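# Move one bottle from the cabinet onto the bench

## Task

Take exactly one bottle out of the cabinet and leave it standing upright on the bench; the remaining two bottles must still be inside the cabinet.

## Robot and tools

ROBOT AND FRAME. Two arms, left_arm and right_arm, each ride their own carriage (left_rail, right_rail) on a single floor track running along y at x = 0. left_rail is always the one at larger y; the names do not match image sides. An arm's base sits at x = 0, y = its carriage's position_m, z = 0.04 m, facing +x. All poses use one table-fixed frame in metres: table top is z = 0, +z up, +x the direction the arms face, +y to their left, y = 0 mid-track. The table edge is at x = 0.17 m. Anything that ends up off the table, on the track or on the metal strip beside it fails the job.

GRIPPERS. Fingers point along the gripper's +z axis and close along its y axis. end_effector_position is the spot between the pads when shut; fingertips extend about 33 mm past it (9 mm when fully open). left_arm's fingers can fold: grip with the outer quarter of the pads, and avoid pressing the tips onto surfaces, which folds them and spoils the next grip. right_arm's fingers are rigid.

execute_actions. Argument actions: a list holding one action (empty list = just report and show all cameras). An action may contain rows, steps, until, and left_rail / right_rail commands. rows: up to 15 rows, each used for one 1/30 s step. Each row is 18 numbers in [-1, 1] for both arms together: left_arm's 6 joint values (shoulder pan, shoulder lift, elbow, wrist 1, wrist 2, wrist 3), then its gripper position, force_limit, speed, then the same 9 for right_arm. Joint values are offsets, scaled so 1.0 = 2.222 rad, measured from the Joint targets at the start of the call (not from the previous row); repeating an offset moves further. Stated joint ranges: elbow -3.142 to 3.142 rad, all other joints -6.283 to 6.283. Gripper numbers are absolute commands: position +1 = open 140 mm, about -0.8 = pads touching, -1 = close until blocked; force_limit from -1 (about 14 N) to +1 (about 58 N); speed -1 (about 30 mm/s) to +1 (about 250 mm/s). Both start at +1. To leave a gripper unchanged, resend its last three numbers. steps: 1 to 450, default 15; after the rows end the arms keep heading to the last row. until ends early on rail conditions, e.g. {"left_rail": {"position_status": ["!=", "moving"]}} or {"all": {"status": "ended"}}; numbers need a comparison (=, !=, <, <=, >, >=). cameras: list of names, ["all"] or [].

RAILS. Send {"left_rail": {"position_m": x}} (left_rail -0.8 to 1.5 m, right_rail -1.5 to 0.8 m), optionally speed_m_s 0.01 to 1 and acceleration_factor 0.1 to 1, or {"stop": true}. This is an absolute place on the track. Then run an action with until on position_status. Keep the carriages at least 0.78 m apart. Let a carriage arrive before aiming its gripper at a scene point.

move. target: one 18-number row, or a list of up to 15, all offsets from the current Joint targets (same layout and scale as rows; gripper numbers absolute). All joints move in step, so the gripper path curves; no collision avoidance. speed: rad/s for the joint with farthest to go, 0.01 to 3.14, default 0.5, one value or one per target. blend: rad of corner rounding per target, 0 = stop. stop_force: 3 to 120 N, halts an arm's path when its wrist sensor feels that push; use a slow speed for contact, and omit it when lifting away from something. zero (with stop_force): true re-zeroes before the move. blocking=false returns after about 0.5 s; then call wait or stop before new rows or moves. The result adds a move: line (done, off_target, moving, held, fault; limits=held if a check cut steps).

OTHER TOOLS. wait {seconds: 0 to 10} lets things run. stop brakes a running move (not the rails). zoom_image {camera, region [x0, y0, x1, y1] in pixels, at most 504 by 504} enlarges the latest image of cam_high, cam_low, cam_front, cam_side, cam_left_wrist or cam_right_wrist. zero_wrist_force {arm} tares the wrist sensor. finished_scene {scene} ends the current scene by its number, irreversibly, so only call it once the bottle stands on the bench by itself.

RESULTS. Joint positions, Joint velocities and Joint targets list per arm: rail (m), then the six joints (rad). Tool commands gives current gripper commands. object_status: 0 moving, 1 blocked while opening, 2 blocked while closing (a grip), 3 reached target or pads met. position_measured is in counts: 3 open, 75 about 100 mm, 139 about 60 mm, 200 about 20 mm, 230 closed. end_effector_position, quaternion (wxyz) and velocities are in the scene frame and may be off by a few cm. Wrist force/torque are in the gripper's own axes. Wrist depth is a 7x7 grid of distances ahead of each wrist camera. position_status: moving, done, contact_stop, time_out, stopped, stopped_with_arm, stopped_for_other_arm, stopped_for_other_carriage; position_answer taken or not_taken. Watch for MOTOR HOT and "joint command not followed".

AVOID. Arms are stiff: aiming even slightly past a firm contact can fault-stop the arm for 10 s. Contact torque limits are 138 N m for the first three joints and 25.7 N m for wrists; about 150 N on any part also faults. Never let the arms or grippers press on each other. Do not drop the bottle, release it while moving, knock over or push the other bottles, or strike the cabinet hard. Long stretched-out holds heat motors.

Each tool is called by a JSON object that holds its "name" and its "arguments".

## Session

{"name": "execute_actions", "arguments": {"actions": []}}

Scene clock: 0.00 s.
left_arm: end_effector_position=(+0.3456, +1.0533, +0.5800) position_measured=3 object_status=3 end_effector_quat_wxyz=(+0.000, +0.000, +1.000, +0.000) | right_arm: end_effector_position=(+0.3456, -1.0841, +0.5800) position_measured=3 object_status=3 end_effector_quat_wxyz=(+0.000, +0.000, +1.000, +0.000)
Joint positions: left_arm=[1.026 -0.316 -1.725 0.971 -0.816 -1.571 -0.316] | right_arm=[-1.111 -0.316 -1.725 0.971 -0.816 -1.571 -0.316]
Joint velocities: within noise
Joint torques (N m): no reading
Wrist force (N): no reading
Wrist torque (N m): no reading
Wrist force, peak (N): no reading
Wrist depth (mm): cam_left_wrist=[618 621 621 618 633 631 623 / 669 667 669 653 663 601 651 / 709 698 702 715 727 713 693 / 732 146 744 764 713 709 123 / - 125 782 - 769 813 112 / - 866 847 822 886 843 850 / 1808 1823 1868 1808 1808 1794 1853] | cam_right_wrist=[- 643 - 632 - - 628 / 670 693 611 716 670 - 662 / 745 685 - 716 730 - 693 / 735 136 - 758 882 145 - / - 118 - 878 - 802 110 / - 1901 1822 1934 1884 1792 1822 / - 2023 1901 1917 1934 1968 -]
Joint targets: left_arm=[1.026 -0.316 -1.725 0.971 -0.816 -1.571 -0.316] | right_arm=[-1.111 -0.316 -1.725 0.971 -0.816 -1.571 -0.316]
Tool commands: left_gripper/position=+1.0 left_gripper/force_limit=+1.0 left_gripper/speed=+1.0 right_gripper/position=+1.0 right_gripper/force_limit=+1.0 right_gripper/speed=+1.0
left_rail: position_m=1.026 position_status=done
right_rail: position_m=-1.111 position_status=done

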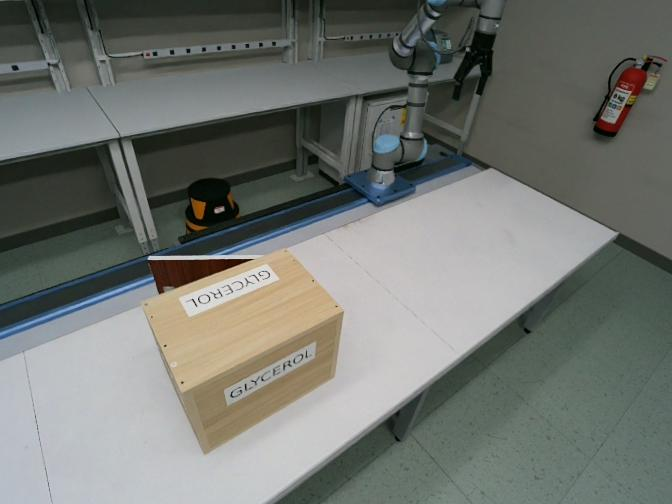

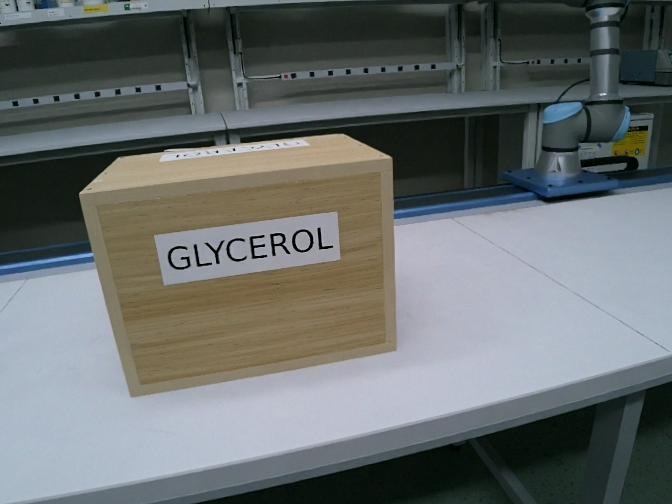

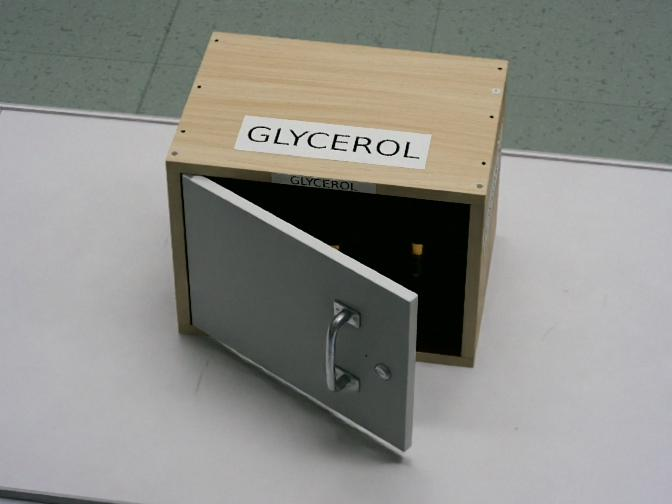

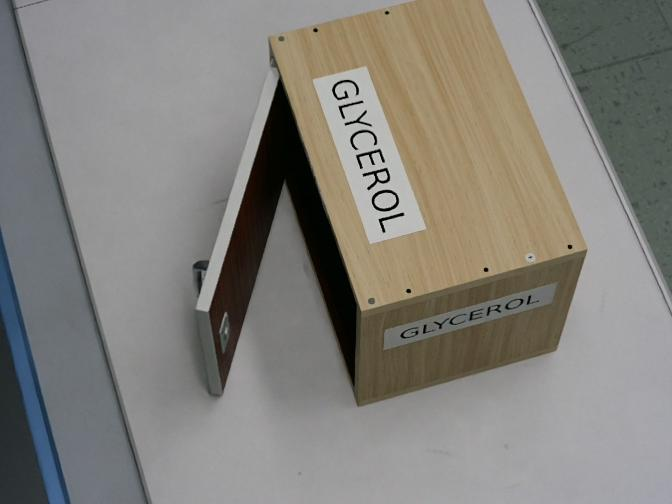

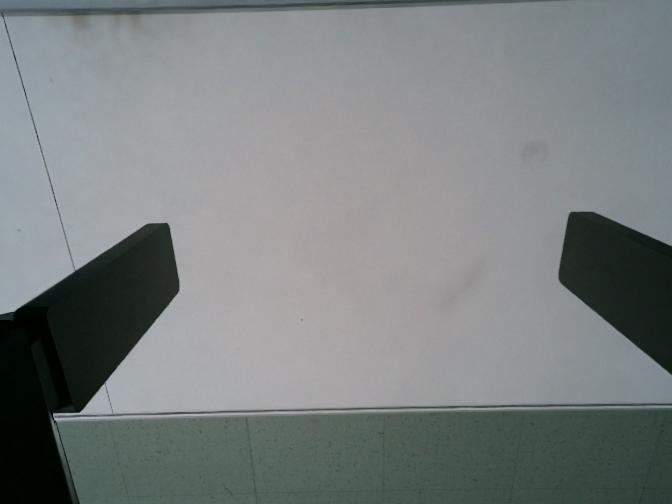

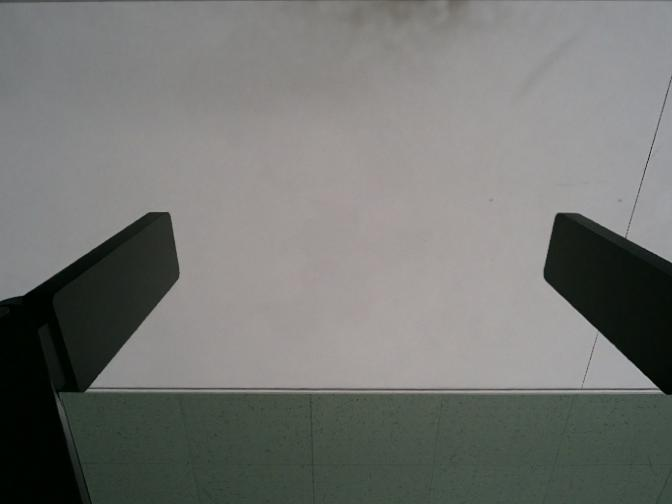

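{"name": "move", "arguments": {"target": [[0,0,0,0,0,0,1,1,1,-0.21782,0.01125,-0.61701,-0.26283,-0.0135,0.14221,-1,-0.5,0],[0,0,0,0,0,0,1,1,1,-0.43681,-0.04167,-0.98605,-0.38263,-0.02529,0.14221,-1,-0.5,0]], "speed": [1.0,1.0], "blend": 0.1}}

{"name": "move", "arguments": {"target": [0,0,0,0,0,0,1,1,1,-0.28714,-0.06944,-0.4842,-0.15716,-0.01604,0,-1,-0.5,0], "speed": 0.9}}

{"name": "execute_actions", "arguments": {"actions": [{"right_rail":{"position_m":-0.8,"speed_m_s":0.5,"acceleration_factor":0.6},"steps":120,"until":{"right_rail":{"position_status":["!=","moving"]}}}], "cameras": ["cam_front", "cam_side", "cam_right_wrist"]}}

Scene clock: 62.27 s.
left_arm: end_effector_position=(+0.3456, +1.0533, +0.5800) position_measured=3 object_status=3 end_effector_quat_wxyz=(+0.000, +0.000, +1.000, +0.000) | right_arm: end_effector_position=(-0.0547, -0.5114, +0.9666) position_measured=233 object_status=3 end_effector_quat_wxyz=(+0.800, +0.025, -0.014, -0.600)
Joint positions: left_arm=[1.026 -0.316 -1.725 0.971 -0.816 -1.571 -0.316] | right_arm=[-1.111 -1.286 -1.818 -1.22 -1.666 -1.627 0]
Joint torques (N m): left_arm=[0.29 -13.33 -19.94 -3.13 0.18 -0.1] | right_arm=[-9.22 23.85 17.39 0.96 -1.77 1.64]
Wrist force (N): left_arm=[0.2 -0.1 0.0] | right_arm=[-1.1 0.1 0.0]
Wrist torque (N m): left_arm=[-0.03 -0.04 0.00] | right_arm=[-0.14 -0.07 -0.08]
Wrist force, peak (N): left_arm=[0.1 -0.5 -0.1] | right_arm=[-3.1 2.2 -4.5]
Wrist depth (mm): cam_left_wrist=[628 635 611 618 628 635 630 / 659 655 640 667 657 661 667 / 704 691 704 695 695 687 700 / 734 146 739 751 746 741 123 / - 126 782 799 788 - 112 / - 847 863 856 847 1458 1581 / 1794 1884 1884 1838 1853 1838 1884] | cam_right_wrist=[1289 - - - - 1050 - / 1260 1336 - - - - 1289 / - - - - 1232 - - / 1490 - - 113 109 1422 1232 / - - 89 - 89 78 - / - - - - - 75 - / - - - - - - -]
Joint targets: left_arm=[1.026 -0.316 -1.725 0.971 -0.816 -1.571 -0.316] | right_arm=[-1.111 -1.287 -1.818 -1.220 -1.666 -1.627 0.000]
left_rail: position_m=1.026 position_status=done
right_rail: position_m=-1.111 position_status=done
move: done

Scene clock: 64.20 s.
left_arm: end_effector_position=(+0.3456, +1.0533, +0.5800) position_measured=3 object_status=3 end_effector_quat_wxyz=(+0.000, +0.000, +1.000, +0.000) | right_arm: end_effector_position=(+0.3214, -0.5432, +0.1397) position_measured=233 object_status=3 end_effector_quat_wxyz=(-0.430, +0.561, +0.431, +0.561)
Joint positions: left_arm=[1.026 -0.316 -1.725 0.971 -0.816 -1.571 -0.316] | right_arm=[-1.111 -1.924 -1.972 -2.296 -2.015 -1.663 0]
Joint torques (N m): left_arm=[0.51 -13.77 -20.42 -3.2 0.24 -0.03] | right_arm=[-9.62 18.08 5.64 0.68 -1.92 1.54]
Wrist force (N): left_arm=[0.0 0.0 -0.2] | right_arm=[-0.9 1.5 -0.1]
Wrist torque (N m): left_arm=[-0.02 0.00 0.00] | right_arm=[0.24 0.14 0.00]
Wrist force, peak (N): left_arm=[0.2 0.0 -0.4] | right_arm=[-4.0 3.1 -3.5]
Wrist depth (mm): cam_left_wrist=[621 621 623 623 623 619 633 / 657 657 657 663 657 661 642 / 700 698 704 687 700 695 709 / 741 146 722 736 751 739 122 / - 125 825 810 796 796 112 / - 863 873 847 1766 856 1687 / 1808 1808 1868 1823 1766 1868 1853] | cam_right_wrist=[- 3195 548 695 423 450 485 / 2423 1404 - 776 460 482 - / 1986 817 - 763 490 521 3340 / 504 607 - 113 499 560 504 / 376 - 89 - 89 78 350 / - - - - - 75 - / - - - - - - -]
Joint targets: left_arm=[1.026 -0.316 -1.725 0.971 -0.816 -1.571 -0.316] | right_arm=[-1.111 -1.925 -1.972 -2.296 -2.015 -1.663 0.000]
left_rail: position_m=1.026 position_status=done
right_rail: position_m=-1.111 position_status=done
move: done

Scene clock: 65.93 s.
left_arm: end_effector_position=(+0.3456, +1.0533, +0.5800) position_measured=3 object_status=3 end_effector_quat_wxyz=(+0.000, +0.000, +1.000, +0.000) | right_arm: end_effector_position=(+0.3215, -0.2320, +0.1396) position_measured=233 object_status=3 end_effector_quat_wxyz=(-0.430, +0.561, +0.431, +0.561)
Joint positions: left_arm=[1.026 -0.316 -1.725 0.971 -0.816 -1.571 -0.316] | right_arm=[-0.8 -1.925 -1.972 -2.296 -2.015 -1.663 0]
Joint torques (N m): left_arm=[0.65 -13.62 -20.88 -3.29 0.13 -0.12] | right_arm=[-3.43 25.76 12.8 2.49 0.05 1.59]
Wrist force (N): left_arm=[-0.1 -0.1 -0.3] | right_arm=[-0.9 1.2 0.1]
Wrist torque (N m): left_arm=[-0.03 0.03 0.00] | right_arm=[0.19 0.15 0.00]
Wrist force, peak (N): left_arm=[0.2 -0.2 -0.3] | right_arm=[-0.9 1.9 -1.3]
Wrist depth (mm): cam_left_wrist=[631 630 623 640 633 631 633 / 661 653 663 648 640 655 665 / 711 702 695 700 691 698 695 / 727 146 748 751 741 741 123 / - 118 790 771 802 802 112 / - 883 850 859 819 834 880 / 1868 1823 1868 1853 1899 1853 1838] | cam_right_wrist=[- 1166 - - 493 520 482 / - 1091 180 - 526 553 495 / - 954 - - 555 580 195 / 465 542 - 118 450 410 196 / 375 - 89 - 89 78 209 / - - - - - 75 - / - - - - - - -]
Joint targets: left_arm=[1.026 -0.316 -1.725 0.971 -0.816 -1.571 -0.316] | right_arm=[-0.800 -1.925 -1.972 -2.296 -2.015 -1.663 0.000]
Tool commands: left_gripper/position=+1.0 left_gripper/force_limit=+1.0 left_gripper/speed=+1.0 right_gripper/position=-1.0 right_gripper/force_limit=-0.5 right_gripper/speed=+0.0
left_rail: position_m=1.026 position_status=done
right_rail: position_m=-0.800 speed_m_s=0.50 position_status=done
Images, in order (width x height): cam_front 672x504, cam_side 672x504, cam_right_wrist 672x504.

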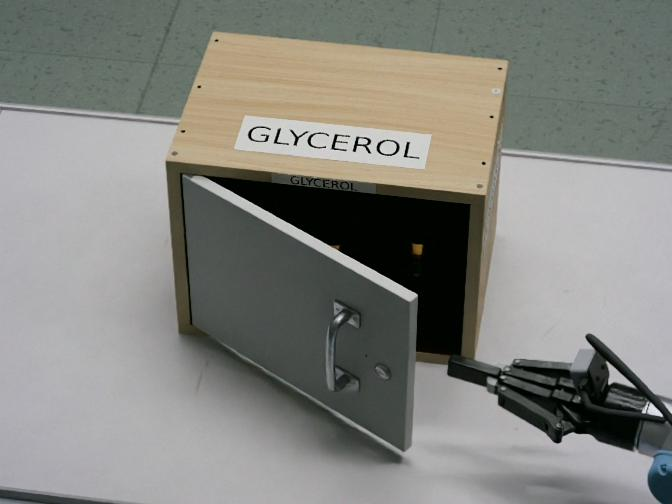

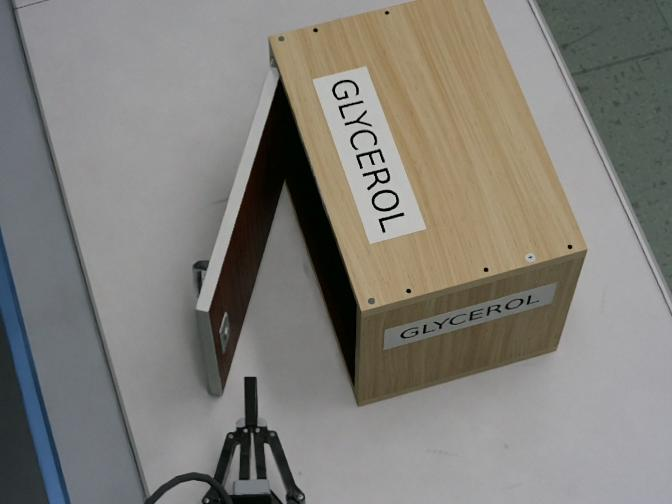

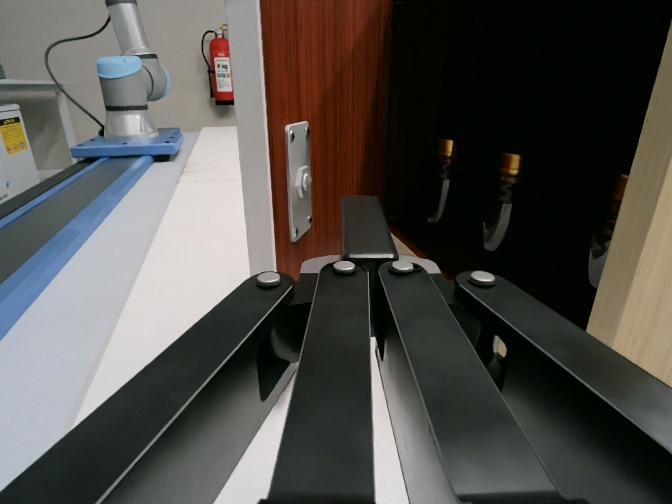

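{"name": "execute_actions", "arguments": {"actions": [{"right_rail":{"position_m":-0.42,"speed_m_s":0.09,"acceleration_factor":0.6},"steps":240,"until":{"right_rail":{"position_status":["!=","moving"]}}}], "cameras": ["cam_front", "cam_side", "cam_right_wrist"]}}

Scene clock: 73.70 s.
left_arm: end_effector_position=(+0.3456, +1.0533, +0.5800) position_measured=3 object_status=3 end_effector_quat_wxyz=(+0.000, +0.000, +1.000, +0.000) | right_arm: end_effector_position=(+0.3215, +0.1480, +0.1396) position_measured=233 object_status=3 end_effector_quat_wxyz=(-0.430, +0.561, +0.431, +0.561)
Joint positions: left_arm=[1.026 -0.316 -1.725 0.971 -0.816 -1.571 -0.316] | right_arm=[-0.42 -1.925 -1.972 -2.296 -2.015 -1.663 0]
Joint torques (N m): left_arm=[1.24 -13.63 -20.15 -3.37 0.18 -0.17] | right_arm=[1.71 21.44 18.67 3.57 0.55 1.09]
Wrist force (N): left_arm=[0.0 -0.2 -0.2] | right_arm=[-1.1 4.7 -4.5]
Wrist torque (N m): left_arm=[-0.04 0.01 0.00] | right_arm=[0.09 0.18 0.01]
Wrist force, peak (N): left_arm=[0.2 -0.3 -0.4] | right_arm=[-1.8 5.1 -4.8]
Wrist depth (mm): cam_left_wrist=[633 619 624 626 628 624 628 / 661 663 648 655 653 657 661 / 700 700 698 709 700 711 693 / 744 143 732 739 753 746 123 / - 785 788 739 799 790 112 / - 856 890 859 847 866 1739 / 1884 1884 1823 1868 1868 1853 1838] | cam_right_wrist=[- - - - - - - / - - - - - - - / - - - - - - - / - - - 112 105 176 - / - - 89 - 89 77 - / - - - - - 75 - / - - - - - - -]
Joint targets: left_arm=[1.026 -0.316 -1.725 0.971 -0.816 -1.571 -0.316] | right_arm=[-0.420 -1.925 -1.972 -2.296 -2.015 -1.663 0.000]
Tool commands: left_gripper/position=+1.0 left_gripper/force_limit=+1.0 left_gripper/speed=+1.0 right_gripper/position=-1.0 right_gripper/force_limit=-0.5 right_gripper/speed=+0.0
left_rail: position_m=1.026 position_status=done
right_rail: position_m=-0.420 speed_m_s=0.09 position_status=done
Images, in order (width x height): cam_front 672x504, cam_side 672x504, cam_right_wrist 672x504.

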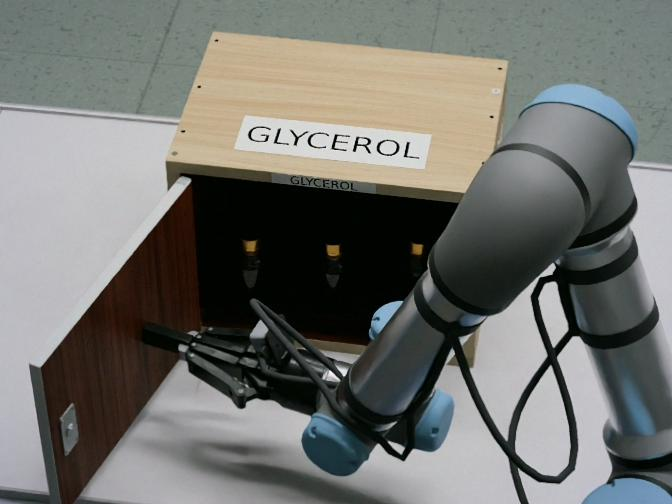

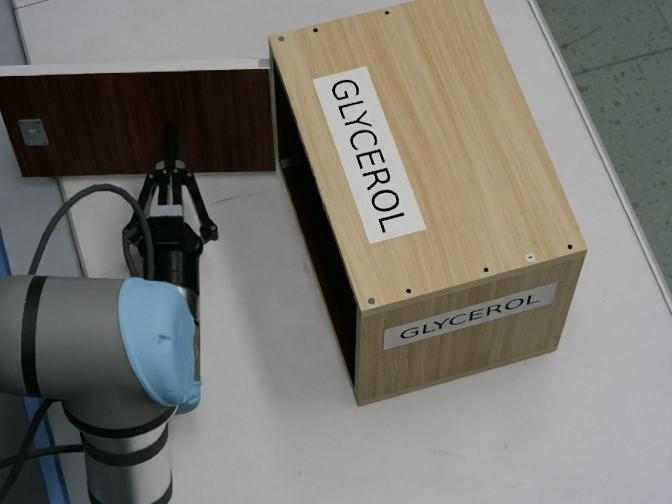

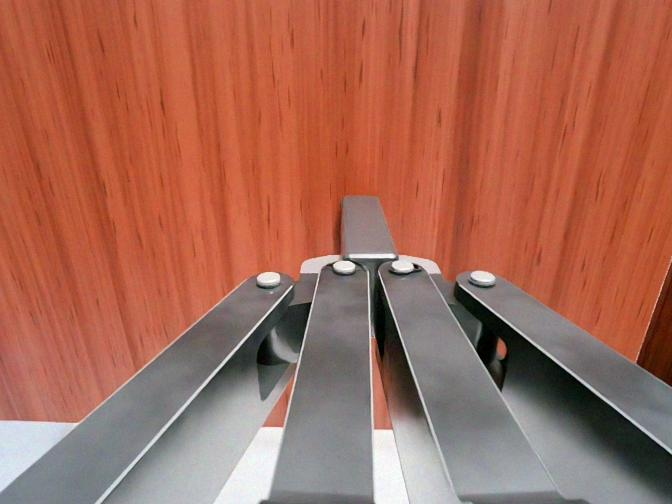

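{"name": "execute_actions", "arguments": {"actions": [{"right_rail":{"position_m":-0.62,"speed_m_s":0.4,"acceleration_factor":0.6},"steps":120,"until":{"right_rail":{"position_status":["!=","moving"]}}}]}}

{"name": "move", "arguments": {"target": [[0,0,0,0,0,0,1,1,1,0.22248,-0.01335,0.02647,-0.01312,0.51906,0,-0.078,-0.5,0],[0,0,0,0,0,0,1,1,1,0.20867,-0.17749,0.33419,-0.1567,0.79779,0,-0.078,-0.5,0]], "speed": [0.8,0.7], "blend": 0.1, "cameras": ["cam_front", "cam_right_wrist"]}}

Scene clock: 109.23 s.
left_arm: end_effector_position=(+0.3456, +1.0533, +0.5800) position_measured=3 object_status=3 end_effector_quat_wxyz=(+0.000, +0.000, +1.000, +0.000) | right_arm: end_effector_position=(+0.3215, -0.0520, +0.1396) position_measured=233 object_status=3 end_effector_quat_wxyz=(-0.430, +0.561, +0.431, +0.561)
Joint positions: left_arm=[1.026 -0.316 -1.725 0.971 -0.816 -1.571 -0.316] | right_arm=[-0.62 -1.925 -1.972 -2.296 -2.015 -1.663 0]
Joint torques (N m): left_arm=[1.24 -13.99 -20.42 -3.58 0.11 -0.01] | right_arm=[1.95 29.25 8.78 3.67 1.31 0.9]
Wrist force (N): left_arm=[-0.1 -0.2 -0.4] | right_arm=[-1.1 1.3 -0.1]
Wrist torque (N m): left_arm=[-0.05 0.02 0.00] | right_arm=[0.21 0.18 0.00]
Wrist force, peak (N): left_arm=[0.1 -0.1 -0.5] | right_arm=[-1.9 5.3 -4.9]
Wrist depth (mm): cam_left_wrist=[626 631 623 624 621 626 624 / 661 659 659 659 657 650 651 / 695 700 704 706 700 702 695 / 729 142 741 744 739 732 123 / - 146 825 788 790 756 112 / - 859 850 869 847 859 856 / 1823 1838 1823 1853 1808 1868 1853] | cam_right_wrist=[- - - - - 340 359 / - - - - 338 366 390 / 785 - - - 384 387 422 / 462 - - 113 392 335 445 / 377 - 89 - 89 78 315 / - - - - - 75 - / - - - - - - -]
Joint targets: left_arm=[1.026 -0.316 -1.725 0.971 -0.816 -1.571 -0.316] | right_arm=[-0.620 -1.925 -1.972 -2.296 -2.015 -1.663 0.000]
Tool commands: left_gripper/position=+1.0 left_gripper/force_limit=+1.0 left_gripper/speed=+1.0 right_gripper/position=-1.0 right_gripper/force_limit=-0.5 right_gripper/speed=+0.0
left_rail: position_m=1.026 position_status=done
right_rail: position_m=-0.620 speed_m_s=0.40 position_status=done

Scene clock: 112.33 s.
left_arm: end_effector_position=(+0.3456, +1.0533, +0.5800) position_measured=3 object_status=3 end_effector_quat_wxyz=(+0.000, +0.000, +1.000, +0.000) | right_arm: end_effector_position=(+0.3797, -0.0262, +0.1248) position_measured=138 object_status=3 end_effector_quat_wxyz=(+0.000, +0.707, +0.000, +0.707)
Joint positions: left_arm=[1.026 -0.316 -1.725 0.971 -0.816 -1.571 -0.316] | right_arm=[-0.62 -1.461 -2.366 -1.554 -2.364 0.11 0]
Joint torques (N m): left_arm=[1.57 -14.13 -20.12 -3.57 0.07 -0.1] | right_arm=[-9.32 35.91 23.48 -2.08 2.51 0.56]
Wrist force (N): left_arm=[-0.2 -0.2 0.0] | right_arm=[-1.1 1.3 0.1]
Wrist torque (N m): left_arm=[-0.03 0.04 0.00] | right_arm=[0.20 0.18 0.01]
Wrist force, peak (N): left_arm=[0.0 -0.4 -0.2] | right_arm=[-1.0 1.6 -0.9]
Wrist depth (mm): cam_left_wrist=[631 630 621 631 628 635 624 / 659 663 653 661 655 659 657 / 700 700 718 702 698 700 711 / 736 147 734 774 741 741 123 / - 785 793 796 788 802 112 / - 856 890 856 856 847 1780 / 1823 1794 1838 1853 1823 1838 1794] | cam_right_wrist=[251 349 434 432 431 403 265 / 251 354 462 462 461 403 265 / 266 334 489 489 490 378 264 / 266 313 121 376 146 347 263 / - 89 89 292 276 - 90 / - - - 260 249 - - / - - - 197 202 - -]
Joint targets: left_arm=[1.026 -0.316 -1.725 0.971 -0.816 -1.571 -0.316] | right_arm=[-0.620 -1.461 -2.366 -1.554 -2.364 0.110 0.000]
left_rail: position_m=1.026 position_status=done
right_rail: position_m=-0.620 speed_m_s=0.40 position_status=done
move: done
Images, in order (width x height): cam_front 672x504, cam_right_wrist 672x504.

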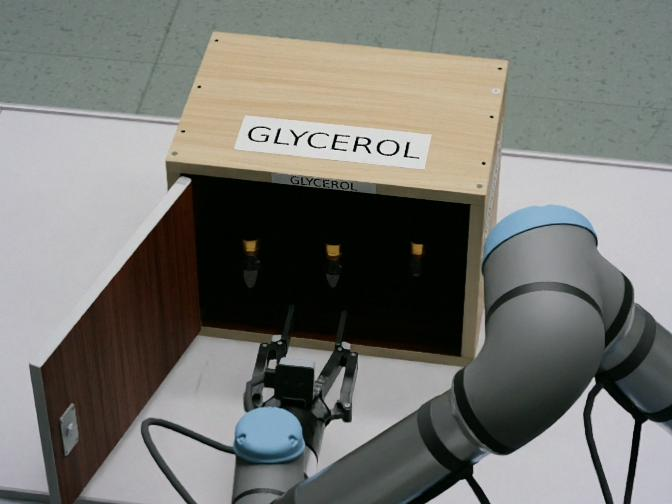

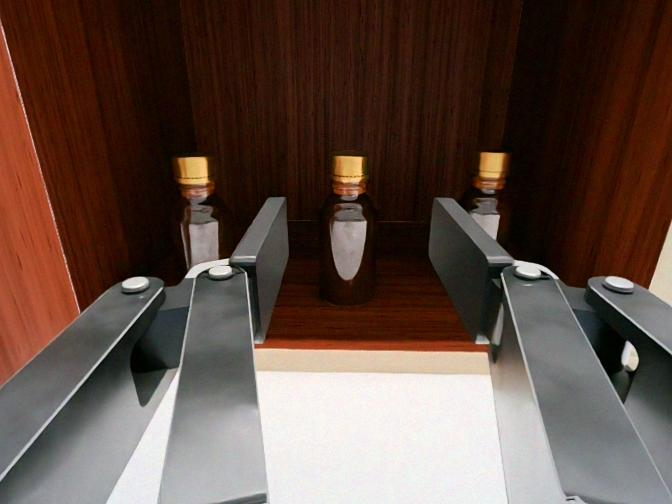

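{"name": "zoom_image", "arguments": {"camera": "cam_right_wrist", "region": [150, 130, 530, 330]}}

Scaled by 1.326 from the camera's 672x504 image, which has a finer 960x720 frame.

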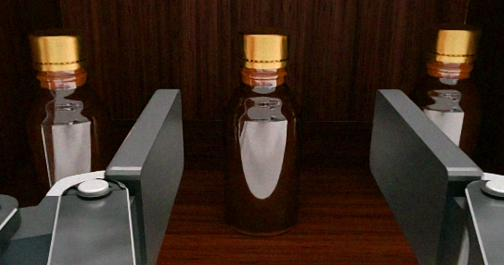

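{"name": "move", "arguments": {"target": [[0,0,0,0,0,0,1,1,1,-0.06099,-0.01159,0.02261,-0.01101,-0.061,0,-0.078,-0.5,0],[0,0,0,0,0,0,1,1,1,-0.12063,-0.03187,0.0634,-0.03153,-0.12063,0,-0.078,-0.5,0]], "speed": [0.25,0.15], "blend": 0.03, "stop_force": 8, "cameras": ["cam_right_wrist"]}}

Scene clock: 143.87 s.
left_arm: end_effector_position=(+0.3456, +1.0533, +0.5800) position_measured=3 object_status=3 end_effector_quat_wxyz=(+0.000, +0.000, +1.000, +0.000) | right_arm: end_effector_position=(+0.5407, -0.0272, +0.1227) position_measured=138 object_status=3 end_effector_quat_wxyz=(+0.000, +0.707, +0.000, +0.707)
Joint positions: left_arm=[1.026 -0.316 -1.725 0.971 -0.816 -1.571 -0.316] | right_arm=[-0.62 -1.729 -2.437 -1.413 -2.434 -0.158 0]
Joint torques (N m): left_arm=[1.54 -13.75 -20.23 -3.73 0.21 -0.06] | right_arm=[-9.34 39.84 25.71 -1.53 -1.95 0.32]
Wrist force (N): left_arm=[0.2 -0.2 -0.1] | right_arm=[-1.0 1.5 0.1]
Wrist torque (N m): left_arm=[-0.03 -0.04 0.00] | right_arm=[0.25 0.17 0.00]
Wrist force, peak (N): left_arm=[0.3 -0.2 -0.3] | right_arm=[-1.1 1.4 -1.4]
Wrist depth (mm): cam_left_wrist=[616 624 624 626 614 630 630 / 659 661 669 663 655 659 667 / 704 693 724 700 727 698 689 / 753 146 756 748 741 751 122 / - 126 853 785 796 790 112 / - 863 828 840 853 859 1725 / 1838 1868 1823 1884 1780 1808 1823] | cam_right_wrist=[247 294 293 292 291 289 267 / 248 311 312 311 309 309 268 / 249 328 334 333 331 330 266 / - 331 131 - 146 344 153 / - 89 89 140 256 - 90 / - - 220 142 211 - - / - - - 157 173 - -]
Joint targets: left_arm=[1.026 -0.316 -1.725 0.971 -0.816 -1.571 -0.316] | right_arm=[-0.620 -1.729 -2.437 -1.413 -2.434 -0.158 0.000]
left_rail: position_m=1.026 position_status=done
right_rail: position_m=-0.620 speed_m_s=0.40 position_status=done
move: done
Images, in order (width x height): cam_right_wrist 672x504.

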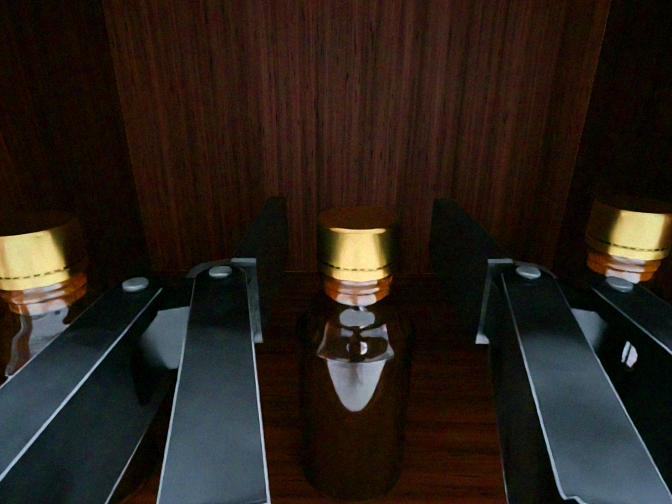

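{"name": "execute_actions", "arguments": {"actions": [{"rows":[[0,0,0,0,0,0,1,1,1,0,0,0,0,0,0,-1,-0.05,-1]],"steps":55}]}}

Scene clock: 148.60 s.
left_arm: end_effector_position=(+0.3456, +1.0533, +0.5800) position_measured=3 object_status=3 end_effector_quat_wxyz=(+0.000, +0.000, +1.000, +0.000) | right_arm: end_effector_position=(+0.5407, -0.0272, +0.1227) position_measured=187 object_status=2 end_effector_quat_wxyz=(+0.000, +0.707, +0.000, +0.707)
Joint positions: left_arm=[1.026 -0.316 -1.725 0.971 -0.816 -1.571 -0.316] | right_arm=[-0.62 -1.729 -2.437 -1.413 -2.434 -0.158 0]
Joint torques (N m): left_arm=[2.52 -14.18 -20.38 -3.76 0.18 -0.16] | right_arm=[-6.1 48.29 22.19 0.64 0.61 0.01]
Wrist force (N): left_arm=[-0.2 -0.2 -0.1] | right_arm=[-4.4 1.7 0.5]
Wrist torque (N m): left_arm=[-0.04 0.04 0.00] | right_arm=[0.25 0.21 0.00]
Wrist force, peak (N): left_arm=[0.0 -0.1 -0.6] | right_arm=[-4.4 1.7 0.5]
Wrist depth (mm): cam_left_wrist=[626 616 616 624 624 626 630 / 655 661 653 665 653 711 650 / 704 700 695 700 698 - 713 / 724 146 753 746 700 748 123 / - 146 847 804 804 796 112 / - 850 863 869 847 834 1712 / 1868 1838 1794 1780 1868 1916 1838] | cam_right_wrist=[248 296 294 294 290 290 267 / 249 311 311 310 310 307 268 / 249 330 333 330 329 328 265 / 135 350 354 - 347 348 154 / - 84 - 139 116 88 154 / - - - 140 - - - / - - - - - - -]
Joint targets: left_arm=[1.026 -0.316 -1.725 0.971 -0.816 -1.571 -0.316] | right_arm=[-0.620 -1.729 -2.437 -1.413 -2.434 -0.158 0.000]
left_rail: position_m=1.026 position_status=done
right_rail: position_m=-0.620 speed_m_s=0.40 position_status=done

{"name": "move", "arguments": {"target": [[0,0,0,0,0,0,1,1,1,0,0.015,0.00187,-0.01687,0,0,-1,-0.05,-1],[0,0,0,0,0,0,1,1,1,0.07477,0.03933,-0.04728,0.00795,0.07477,0,-1,-0.05,-1],[0,0,0,0,0,0,1,1,1,0.15907,0.05018,-0.06915,0.01897,0.15907,0,-1,-0.05,-1]], "speed": [0.08,0.22,0.22], "blend": [0.01,0.05,0], "cameras": ["cam_front", "cam_right_wrist"]}}

Scene clock: 212.63 s.
left_arm: end_effector_position=(+0.3456, +1.0533, +0.5800) position_measured=3 object_status=3 end_effector_quat_wxyz=(+0.000, +0.000, +1.000, +0.000) | right_arm: end_effector_position=(+0.3299, -0.0272, +0.1448) position_measured=187 object_status=2 end_effector_quat_wxyz=(+0.000, +0.707, +0.000, +0.707)
Joint positions: left_arm=[1.026 -0.316 -1.725 0.971 -0.816 -1.571 -0.316] | right_arm=[-0.62 -1.376 -2.326 -1.566 -2.392 0.195 0]
Joint torques (N m): left_arm=[2.59 -14.24 -20.67 -3.95 0.15 -0.16] | right_arm=[9 61.91 9.13 1.07 2.43 -0.32]
Wrist force (N): left_arm=[0.1 -0.2 -0.2] | right_arm=[-3.8 1.3 0.1]
Wrist torque (N m): left_arm=[-0.03 -0.02 0.00] | right_arm=[0.20 0.19 0.01]
Wrist force, peak (N): left_arm=[0.1 -0.1 -0.6] | right_arm=[-4.5 1.6 0.4]
Wrist depth (mm): cam_left_wrist=[630 630 619 628 623 630 633 / 663 665 663 657 655 646 - / 677 722 700 698 691 704 739 / 753 147 756 764 748 741 123 / - 125 807 790 799 802 112 / - 893 890 919 869 847 1739 / 1739 1868 1794 1808 1868 1808 1868] | cam_right_wrist=[268 356 477 475 473 399 262 / - 356 506 506 502 398 262 / - 360 536 533 529 398 274 / - 364 - 135 139 399 292 / - 84 - 139 116 88 82 / - - - 142 - - - / - - - 153 - - -]
Joint targets: left_arm=[1.026 -0.316 -1.725 0.971 -0.816 -1.571 -0.316] | right_arm=[-0.620 -1.376 -2.326 -1.567 -2.392 0.195 0.000]
left_rail: position_m=1.026 position_status=done
right_rail: position_m=-0.620 speed_m_s=0.40 position_status=done
move: done
Images, in order (width x height): cam_front 672x504, cam_right_wrist 672x504.

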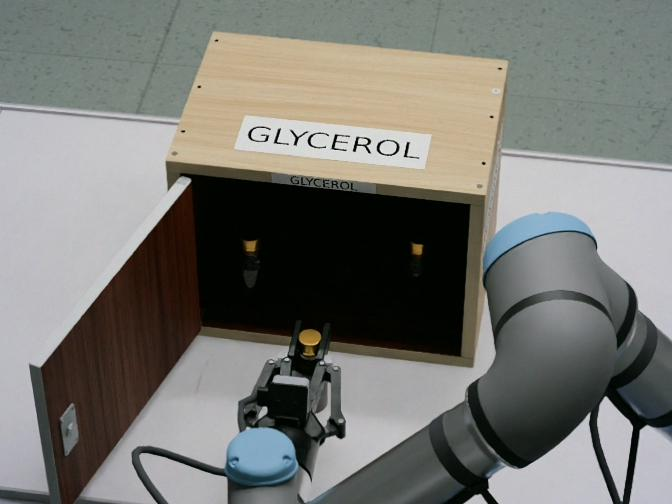

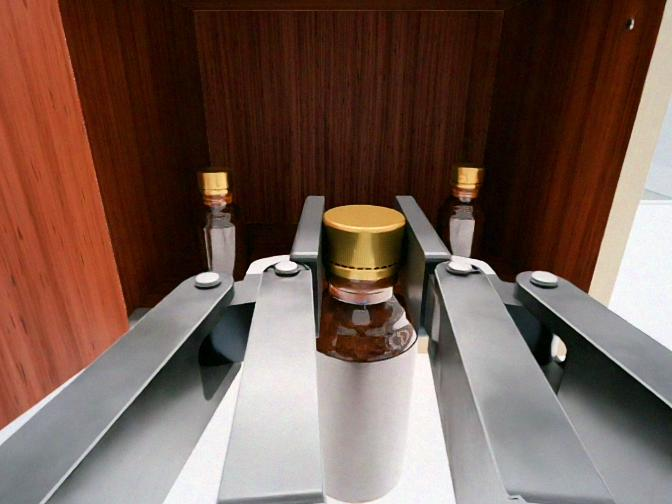

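{"name": "execute_actions", "arguments": {"actions": [{"rows":[[0,0,0,0,0,0,-1,-0.5,0,0,0,0,0,0,0,-1,-0.05,-1]],"right_rail":{"position_m":-0.98,"speed_m_s":0.5,"acceleration_factor":0.5},"left_rail":{"position_m":0.525,"speed_m_s":0.5,"acceleration_factor":0.5},"steps":150,"until":{"all":{"status":"ended"}}}]}}

{"name": "move", "arguments": {"target": [[-0.17736,-0.0755,0.2602,-0.18488,0,-0.17736,-1,-0.5,0,-0.06905,-0.02731,0.01336,0.01396,-0.06905,0,-1,-0.05,-1],[-0.35472,-0.15099,0.52039,-0.36976,0,-0.35472,-1,-0.5,0,-0.06905,-0.04403,0.01311,0.03092,-0.06905,0,-1,-0.05,-1]], "speed": [0.4,0.17], "stop_force": 4, "cameras": ["cam_front", "cam_right_wrist"]}}

Scene clock: 221.70 s.
left_arm: end_effector_position=(+0.3456, +0.5523, +0.5800) position_measured=233 object_status=3 end_effector_quat_wxyz=(+0.000, +0.000, +1.000, +0.000) | right_arm: end_effector_position=(+0.3297, -0.3872, +0.1448) position_measured=187 object_status=2 end_effector_quat_wxyz=(+0.000, +0.707, +0.000, +0.707)
Joint positions: left_arm=[0.525 -0.316 -1.725 0.971 -0.816 -1.571 -0.316] | right_arm=[-0.98 -1.376 -2.326 -1.567 -2.392 0.195 0]
Joint torques (N m): left_arm=[3.26 -14.17 -20.82 -3.91 0.1 -0.1] | right_arm=[2.59 56.04 22.14 -2.08 0.1 -0.55]
Wrist force (N): left_arm=[0.0 -0.2 -0.3] | right_arm=[-3.9 1.4 0.0]
Wrist torque (N m): left_arm=[-0.04 -0.01 -0.01] | right_arm=[0.22 0.22 0.01]
Wrist force, peak (N): left_arm=[0.0 1.2 -0.3] | right_arm=[-3.9 2.2 -0.1]
Wrist depth (mm): cam_left_wrist=[447 614 624 613 621 619 623 / - - 663 663 677 667 648 / 497 722 698 693 689 700 695 / 553 715 748 113 734 744 756 / 517 675 76 91 83 83 807 / - - 74 - - 59 64 / - - 67 - - - -] | cam_right_wrist=[240 312 - - - - 2940 / 494 300 - - - - 4240 / 530 319 489 3674 - - - / 462 315 438 135 132 - - / 347 84 - 139 116 88 88 / - - - 140 - - - / - - - 155 - - -]
Joint targets: left_arm=[0.525 -0.316 -1.725 0.971 -0.816 -1.571 -0.316] | right_arm=[-0.980 -1.376 -2.326 -1.567 -2.392 0.195 0.000]
left_rail: position_m=0.525 speed_m_s=0.50 position_status=done
right_rail: position_m=-0.980 speed_m_s=0.50 position_status=done

Scene clock: 227.63 s.
left_arm: end_effector_position=(+0.2501, +0.3248, +0.2406) position_measured=233 object_status=3 end_effector_quat_wxyz=(+0.000, +0.000, +1.000, +0.000) | right_arm: end_effector_position=(+0.4197, -0.3871, +0.1041) position_measured=187 object_status=2 end_effector_quat_wxyz=(+0.000, +0.707, +0.000, +0.707)
Joint positions: left_arm=[0.525 -1.104 -2.061 2.127 -1.638 -1.571 -1.104] | right_arm=[-0.98 -1.529 -2.41 -1.537 -2.337 0.042 0]
Joint torques (N m): left_arm=[-8.01 -14.35 -18.8 -4.79 0.14 -2.05] | right_arm=[-9.06 63.07 10.08 -1.94 2 -0.84]
Wrist force (N): left_arm=[-0.1 -0.4 -0.6] | right_arm=[-1.3 1.6 0.1]
Wrist torque (N m): left_arm=[-0.08 0.04 0.02] | right_arm=[0.28 0.14 -0.03]
Wrist force, peak (N): left_arm=[0.1 -1.2 0.9] | right_arm=[8.2 -0.4 -0.3]
Wrist depth (mm): cam_left_wrist=[121 154 333 337 338 336 335 / 130 154 341 346 348 346 348 / 139 170 370 368 369 369 367 / 152 - 393 116 383 388 390 / 158 - 76 90 83 83 411 / - - 75 - - 59 64 / - - 67 - - - -] | cam_right_wrist=[- 395 5512 - 3392 - - / 231 311 - - 4499 3737 3242 / 232 314 547 147 - 3392 3868 / 222 294 426 133 135 411 414 / 223 84 - - 115 88 - / - - - 141 - - - / - - - 156 - - -]
Joint targets: left_arm=[0.525 -1.104 -2.061 2.127 -1.638 -1.571 -1.104] | right_arm=[-0.980 -1.529 -2.410 -1.537 -2.337 0.042 0.000]
left_rail: position_m=0.525 speed_m_s=0.50 position_status=done
right_rail: position_m=-0.980 speed_m_s=0.50 position_status=done
move: contact (right_arm); right_arm: the shoulder lift is farthest, 0.014 rad from its target
Images, in order (width x height): cam_front 672x504, cam_right_wrist 672x504.

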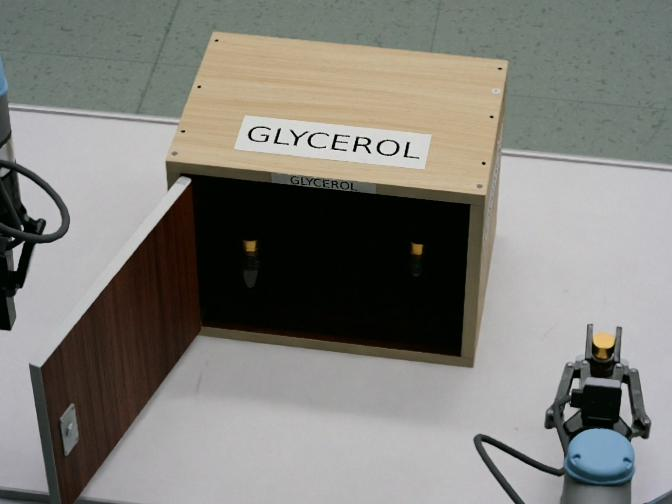

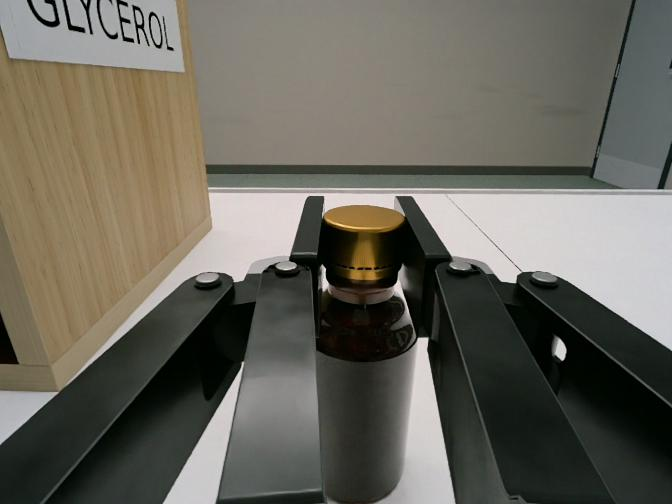

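{"name": "execute_actions", "arguments": {"actions": [{"rows":[[0,0,0,0,0,0,-1,-0.5,0,0,0,0,0,0,0,-0.078,-0.05,-1]],"steps":50}], "cameras": ["cam_right_wrist"]}}

Scene clock: 231.13 s.
left_arm: end_effector_position=(+0.2501, +0.3248, +0.2406) position_measured=233 object_status=3 end_effector_quat_wxyz=(+0.000, +0.000, +1.000, +0.000) | right_arm: end_effector_position=(+0.4197, -0.3871, +0.1041) position_measured=138 object_status=3 end_effector_quat_wxyz=(+0.000, +0.707, +0.000, +0.707)
Joint positions: left_arm=[0.525 -1.104 -2.061 2.127 -1.638 -1.571 -1.104] | right_arm=[-0.98 -1.529 -2.41 -1.537 -2.337 0.042 0]
Joint torques (N m): left_arm=[-7.39 -14.09 -18.9 -4.71 0.16 -2.01] | right_arm=[-9.02 60.41 12.92 -1.71 1.94 -0.65]
Wrist force (N): left_arm=[-0.3 -0.3 -0.3] | right_arm=[-1.1 1.8 0.3]
Wrist torque (N m): left_arm=[-0.06 0.06 0.02] | right_arm=[0.32 0.15 0.01]
Wrist force, peak (N): left_arm=[-0.1 -0.3 -0.8] | right_arm=[-1.9 1.8 0.3]
Wrist depth (mm): cam_left_wrist=[121 - 336 339 338 337 337 / 129 154 344 349 347 345 346 / 139 158 370 367 367 366 368 / 152 186 390 116 382 389 392 / - - 76 91 83 83 412 / - - 74 - - 59 64 / - - 67 - - - -] | cam_right_wrist=[- - 3499 3149 - - - / 231 311 3556 - - - - / 233 312 421 - 4240 3445 - / 222 296 121 - 133 112 - / - 89 83 145 140 - 90 / - - - 143 211 - - / - - - 157 - - -]
Joint targets: left_arm=[0.525 -1.104 -2.061 2.127 -1.638 -1.571 -1.104] | right_arm=[-0.980 -1.529 -2.410 -1.537 -2.337 0.042 0.000]
left_rail: position_m=0.525 speed_m_s=0.50 position_status=done
right_rail: position_m=-0.980 speed_m_s=0.50 position_status=done
Images, in order (width x height): cam_right_wrist 672x504.

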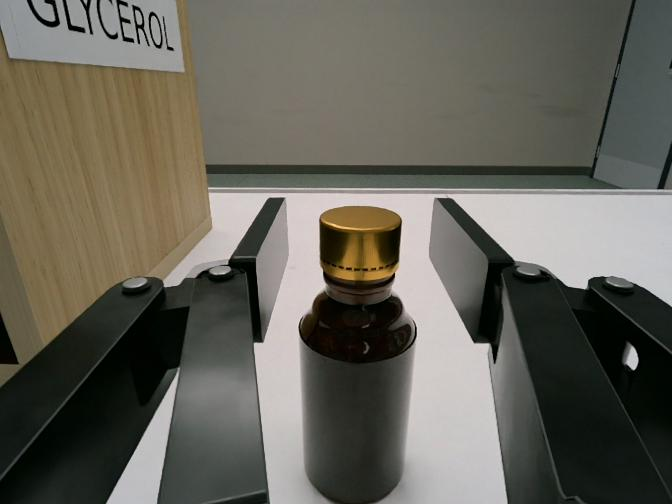

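{"name": "move", "arguments": {"target": [[-0.07529,0.06054,-0.03357,-0.02696,0,-0.07529,-1,-0.5,0,0.04607,0.00558,-0.0129,0.00732,0.04607,0,-0.078,-0.05,-1],[-0.11032,0.11362,-0.06969,-0.04393,0,-0.11032,-1,-0.5,0,0.09185,0.00696,-0.01591,0.00895,0.09185,0,-0.078,-0.05,-1],[-0.12073,0.1789,-0.12322,-0.05568,0,-0.12073,-1,-0.5,0,0.107,0.0286,-0.0634,0.0348,0.107,0,-0.078,-0.05,-1],[-0.11406,0.24745,-0.19053,-0.05692,0,-0.11406,-1,-0.5,0,0.12202,0.05033,-0.11098,0.06065,0.12202,0,-0.078,-0.05,-1],[-0.09637,0.31464,-0.26765,-0.04699,0,-0.09637,-1,-0.5,0,0.12202,0.05033,-0.11098,0.06065,0.12202,0,-0.078,-0.05,-1],[-0.07149,0.37859,-0.35099,-0.0276,0,-0.07149,-1,-0.5,0,0.12202,0.05033,-0.11098,0.06065,0.12202,0,-0.078,-0.05,-1],[-0.04197,0.43875,-0.43779,-0.00096,0,-0.04197,-1,-0.5,0,0.12202,0.05033,-0.11098,0.06065,0.12202,0,-0.078,-0.05,-1],[-0.02058,0.47658,-0.49623,0.01965,0,-0.02058,-1,-0.5,0,0.12202,0.05033,-0.11098,0.06065,0.12202,0,-0.078,-0.05,-1]], "speed": [0.14,0.14,0.22,0.24,0.26,0.28,0.28,0.14], "blend": 0.03, "stop_force": 40, "cameras": ["cam_front", "cam_left_wrist"]}}

Scene clock: 248.60 s.
left_arm: end_effector_position=(+0.4163, -0.0786, +0.2407) position_measured=233 object_status=3 end_effector_quat_wxyz=(+0.000, +0.000, +1.000, +0.000) | right_arm: end_effector_position=(+0.2798, -0.4502, +0.1037) position_measured=138 object_status=3 end_effector_quat_wxyz=(+0.000, +0.707, +0.000, +0.707)
Joint positions: left_arm=[0.525 -1.15 -1.002 1.024 -1.594 -1.571 -1.15] | right_arm=[-0.98 -1.258 -2.298 -1.784 -2.202 0.313 0]
Joint torques (N m): left_arm=[5.47 -32.78 -29.8 -1.57 0.13 2.06] | right_arm=[7.54 55.51 5.24 1.01 2.32 -0.73]
Wrist force (N): left_arm=[2.8 6.6 -15.4] | right_arm=[-0.9 1.6 0.2]
Wrist torque (N m): left_arm=[0.49 -0.34 -0.24] | right_arm=[0.29 0.17 0.00]
Wrist force, peak (N): left_arm=[2.8 6.6 -15.4] | right_arm=[-1.1 1.9 1.3]
Wrist depth (mm): cam_left_wrist=[329 329 330 327 327 328 328 / 348 348 348 348 342 346 354 / 366 366 358 316 362 366 369 / - 158 164 135 113 - 274 / 109 117 76 91 82 82 160 / - - 74 - - 59 64 / - - 67 - - - -] | cam_right_wrist=[300 - - - - - - / 312 438 - - 3340 5512 - / 331 445 - - 4691 - 650 / 346 409 121 - 145 - 413 / - 89 83 - 307 - 90 / - - - - - - - / - - - - - - -]
Joint targets: left_arm=[0.525 -1.150 -1.002 1.024 -1.594 -1.571 -1.150] | right_arm=[-0.980 -1.258 -2.298 -1.784 -2.202 0.313 0.000]
left_rail: position_m=0.525 speed_m_s=0.50 position_status=done
right_rail: position_m=-0.980 speed_m_s=0.50 position_status=done
move: done
Images, in order (width x height): cam_front 672x504, cam_left_wrist 672x504.

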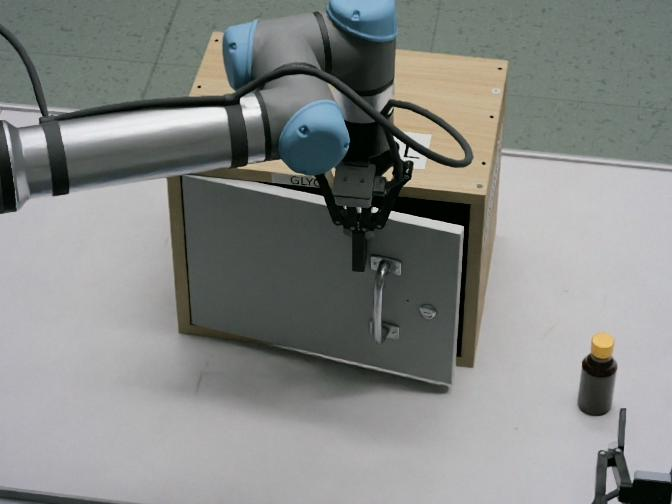

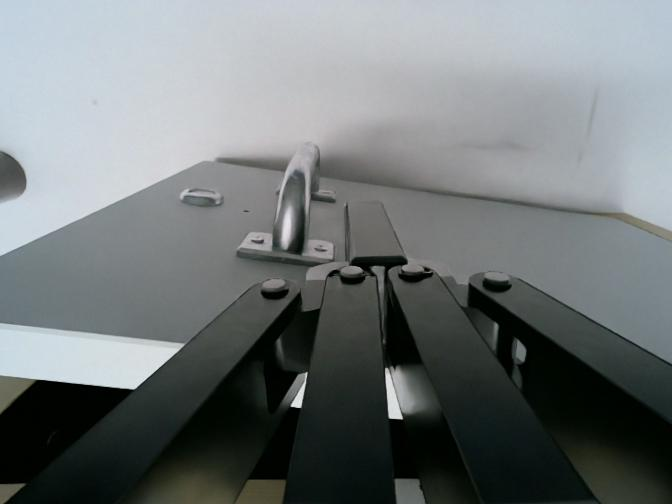

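{"name": "move", "arguments": {"target": [-0.00242,-0.00304,-0.00746,0.0105,0,-0.00242,-1,-0.5,0,0,0,0,0,0,0,-0.078,-0.05,-1], "speed": 0.06}}

{"name": "move", "arguments": {"target": [[0.01439,0.02038,-0.033,0.01261,0,0.01439,-1,-0.5,0,0,0,0,0,0,0,-0.078,-0.05,-1],[0.02821,0.03997,-0.0647,0.02472,0,0.02821,-1,-0.5,0,0,0,0,0,0,0,-0.078,-0.05,-1]], "speed": [0.05,0.02], "blend": 0.005, "stop_force": 18, "cameras": ["cam_front", "cam_left_wrist"]}}

Scene clock: 266.33 s.
left_arm: end_effector_position=(+0.4121, -0.0787, +0.2513) position_measured=233 object_status=3 end_effector_quat_wxyz=(+0.000, +0.000, +1.000, +0.000) | right_arm: end_effector_position=(+0.2798, -0.4502, +0.1037) position_measured=138 object_status=3 end_effector_quat_wxyz=(+0.000, +0.707, +0.000, +0.707)
Joint positions: left_arm=[0.525 -1.155 -1.009 1.008 -1.571 -1.571 -1.155] | right_arm=[-0.98 -1.258 -2.298 -1.784 -2.202 0.313 0]
Joint torques (N m): left_arm=[-8.25 -63.44 -36.25 -1.48 0.11 -2.05] | right_arm=[7.38 55.31 4.85 1.04 2.37 -0.83]
Wrist force (N): left_arm=[-0.1 -0.3 -0.6] | right_arm=[-0.9 1.6 0.1]
Wrist torque (N m): left_arm=[-0.06 0.03 0.01] | right_arm=[0.29 0.14 0.00]
Wrist force, peak (N): left_arm=[2.8 6.5 -15.8] | right_arm=[-0.9 1.9 0.3]
Wrist depth (mm): cam_left_wrist=[338 338 344 336 338 337 339 / 358 354 355 358 357 358 357 / 377 375 374 367 372 379 379 / 158 171 177 136 217 231 229 / 118 118 76 91 83 82 175 / - - 74 - - 59 64 / - - 67 - - - -] | cam_right_wrist=[298 - - - - 5653 4008 / 311 438 - - - - - / 329 439 - - - - 745 / 348 394 121 408 145 416 446 / - 89 83 283 - - 90 / - - - - - - - / - - - - - - -]
Joint targets: left_arm=[0.525 -1.155 -1.009 1.008 -1.571 -1.571 -1.155] | right_arm=[-0.980 -1.258 -2.298 -1.784 -2.202 0.313 0.000]
left_rail: position_m=0.525 speed_m_s=0.50 position_status=done
right_rail: position_m=-0.980 speed_m_s=0.50 position_status=done
move: done

Scene clock: 270.97 s.
left_arm: end_effector_position=(+0.4529, -0.0793, +0.2516) position_measured=233 object_status=3 end_effector_quat_wxyz=(+0.000, +0.000, +1.000, +0.000) | right_arm: end_effector_position=(+0.2798, -0.4502, +0.1037) position_measured=138 object_status=3 end_effector_quat_wxyz=(+0.000, +0.707, +0.000, +0.707)
Joint positions: left_arm=[0.525 -1.105 -0.937 0.892 -1.526 -1.571 -1.105] | right_arm=[-0.98 -1.258 -2.298 -1.784 -2.202 0.313 0]
Joint torques (N m): left_arm=[0.72 -63.77 -18.52 -5.53 5.53 -2.47] | right_arm=[6.84 55.73 5.02 0.86 2.29 -0.8]
Wrist force (N): left_arm=[17.1 -0.2 -3.9] | right_arm=[-0.7 1.5 0.1]
Wrist torque (N m): left_arm=[-0.01 -1.41 0.27] | right_arm=[0.26 0.13 0.00]
Wrist force, peak (N): left_arm=[23.4 1.3 -4.4] | right_arm=[-0.9 1.9 0.2]
Wrist depth (mm): cam_left_wrist=[339 337 338 340 337 339 339 / 358 357 357 359 357 358 355 / 377 374 368 299 372 340 369 / 212 - 177 136 185 185 171 / 129 - 76 91 83 84 127 / - - 74 - - 59 64 / - - 67 - - - -] | cam_right_wrist=[298 521 - - - - - / 312 440 - - 2940 3868 - / 330 444 - - - 732 747 / 347 413 121 - 146 415 - / - 89 89 - - - 90 / - - - - - - - / - - - 183 180 - -]
Joint targets: left_arm=[0.525 -1.105 -0.937 0.892 -1.526 -1.571 -1.105] | right_arm=[-0.980 -1.258 -2.298 -1.784 -2.202 0.313 0.000]
left_rail: position_m=0.525 speed_m_s=0.50 position_status=done
right_rail: position_m=-0.980 speed_m_s=0.50 position_status=done
move: contact (left_arm); path passed 1 of 2 targets; left_arm: the elbow is farthest, 0.028 rad from its target
Images, in order (width x height): cam_front 672x504, cam_left_wrist 672x504.

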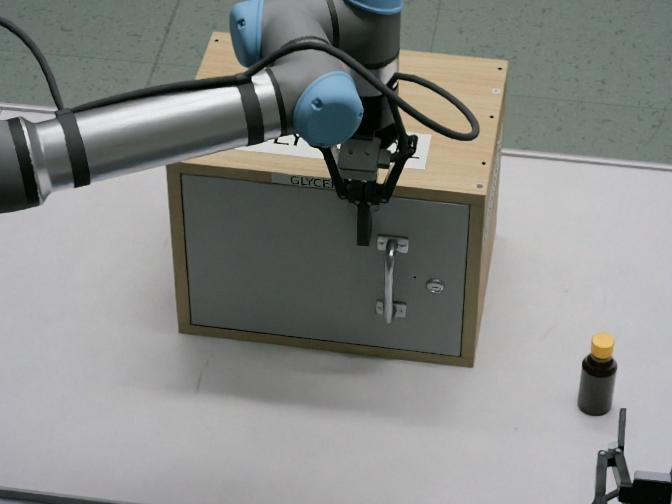

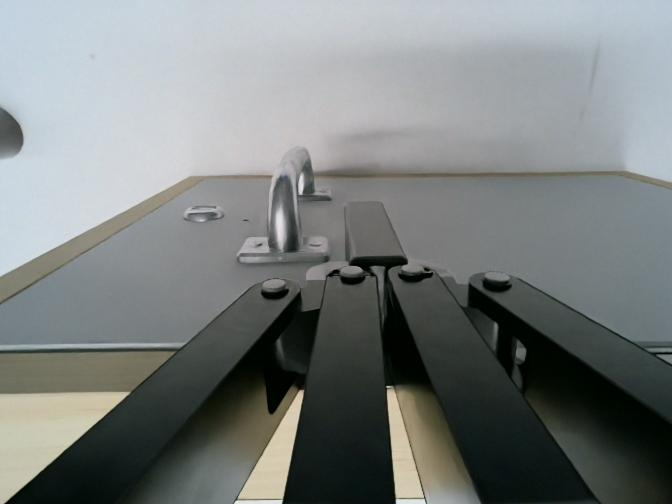

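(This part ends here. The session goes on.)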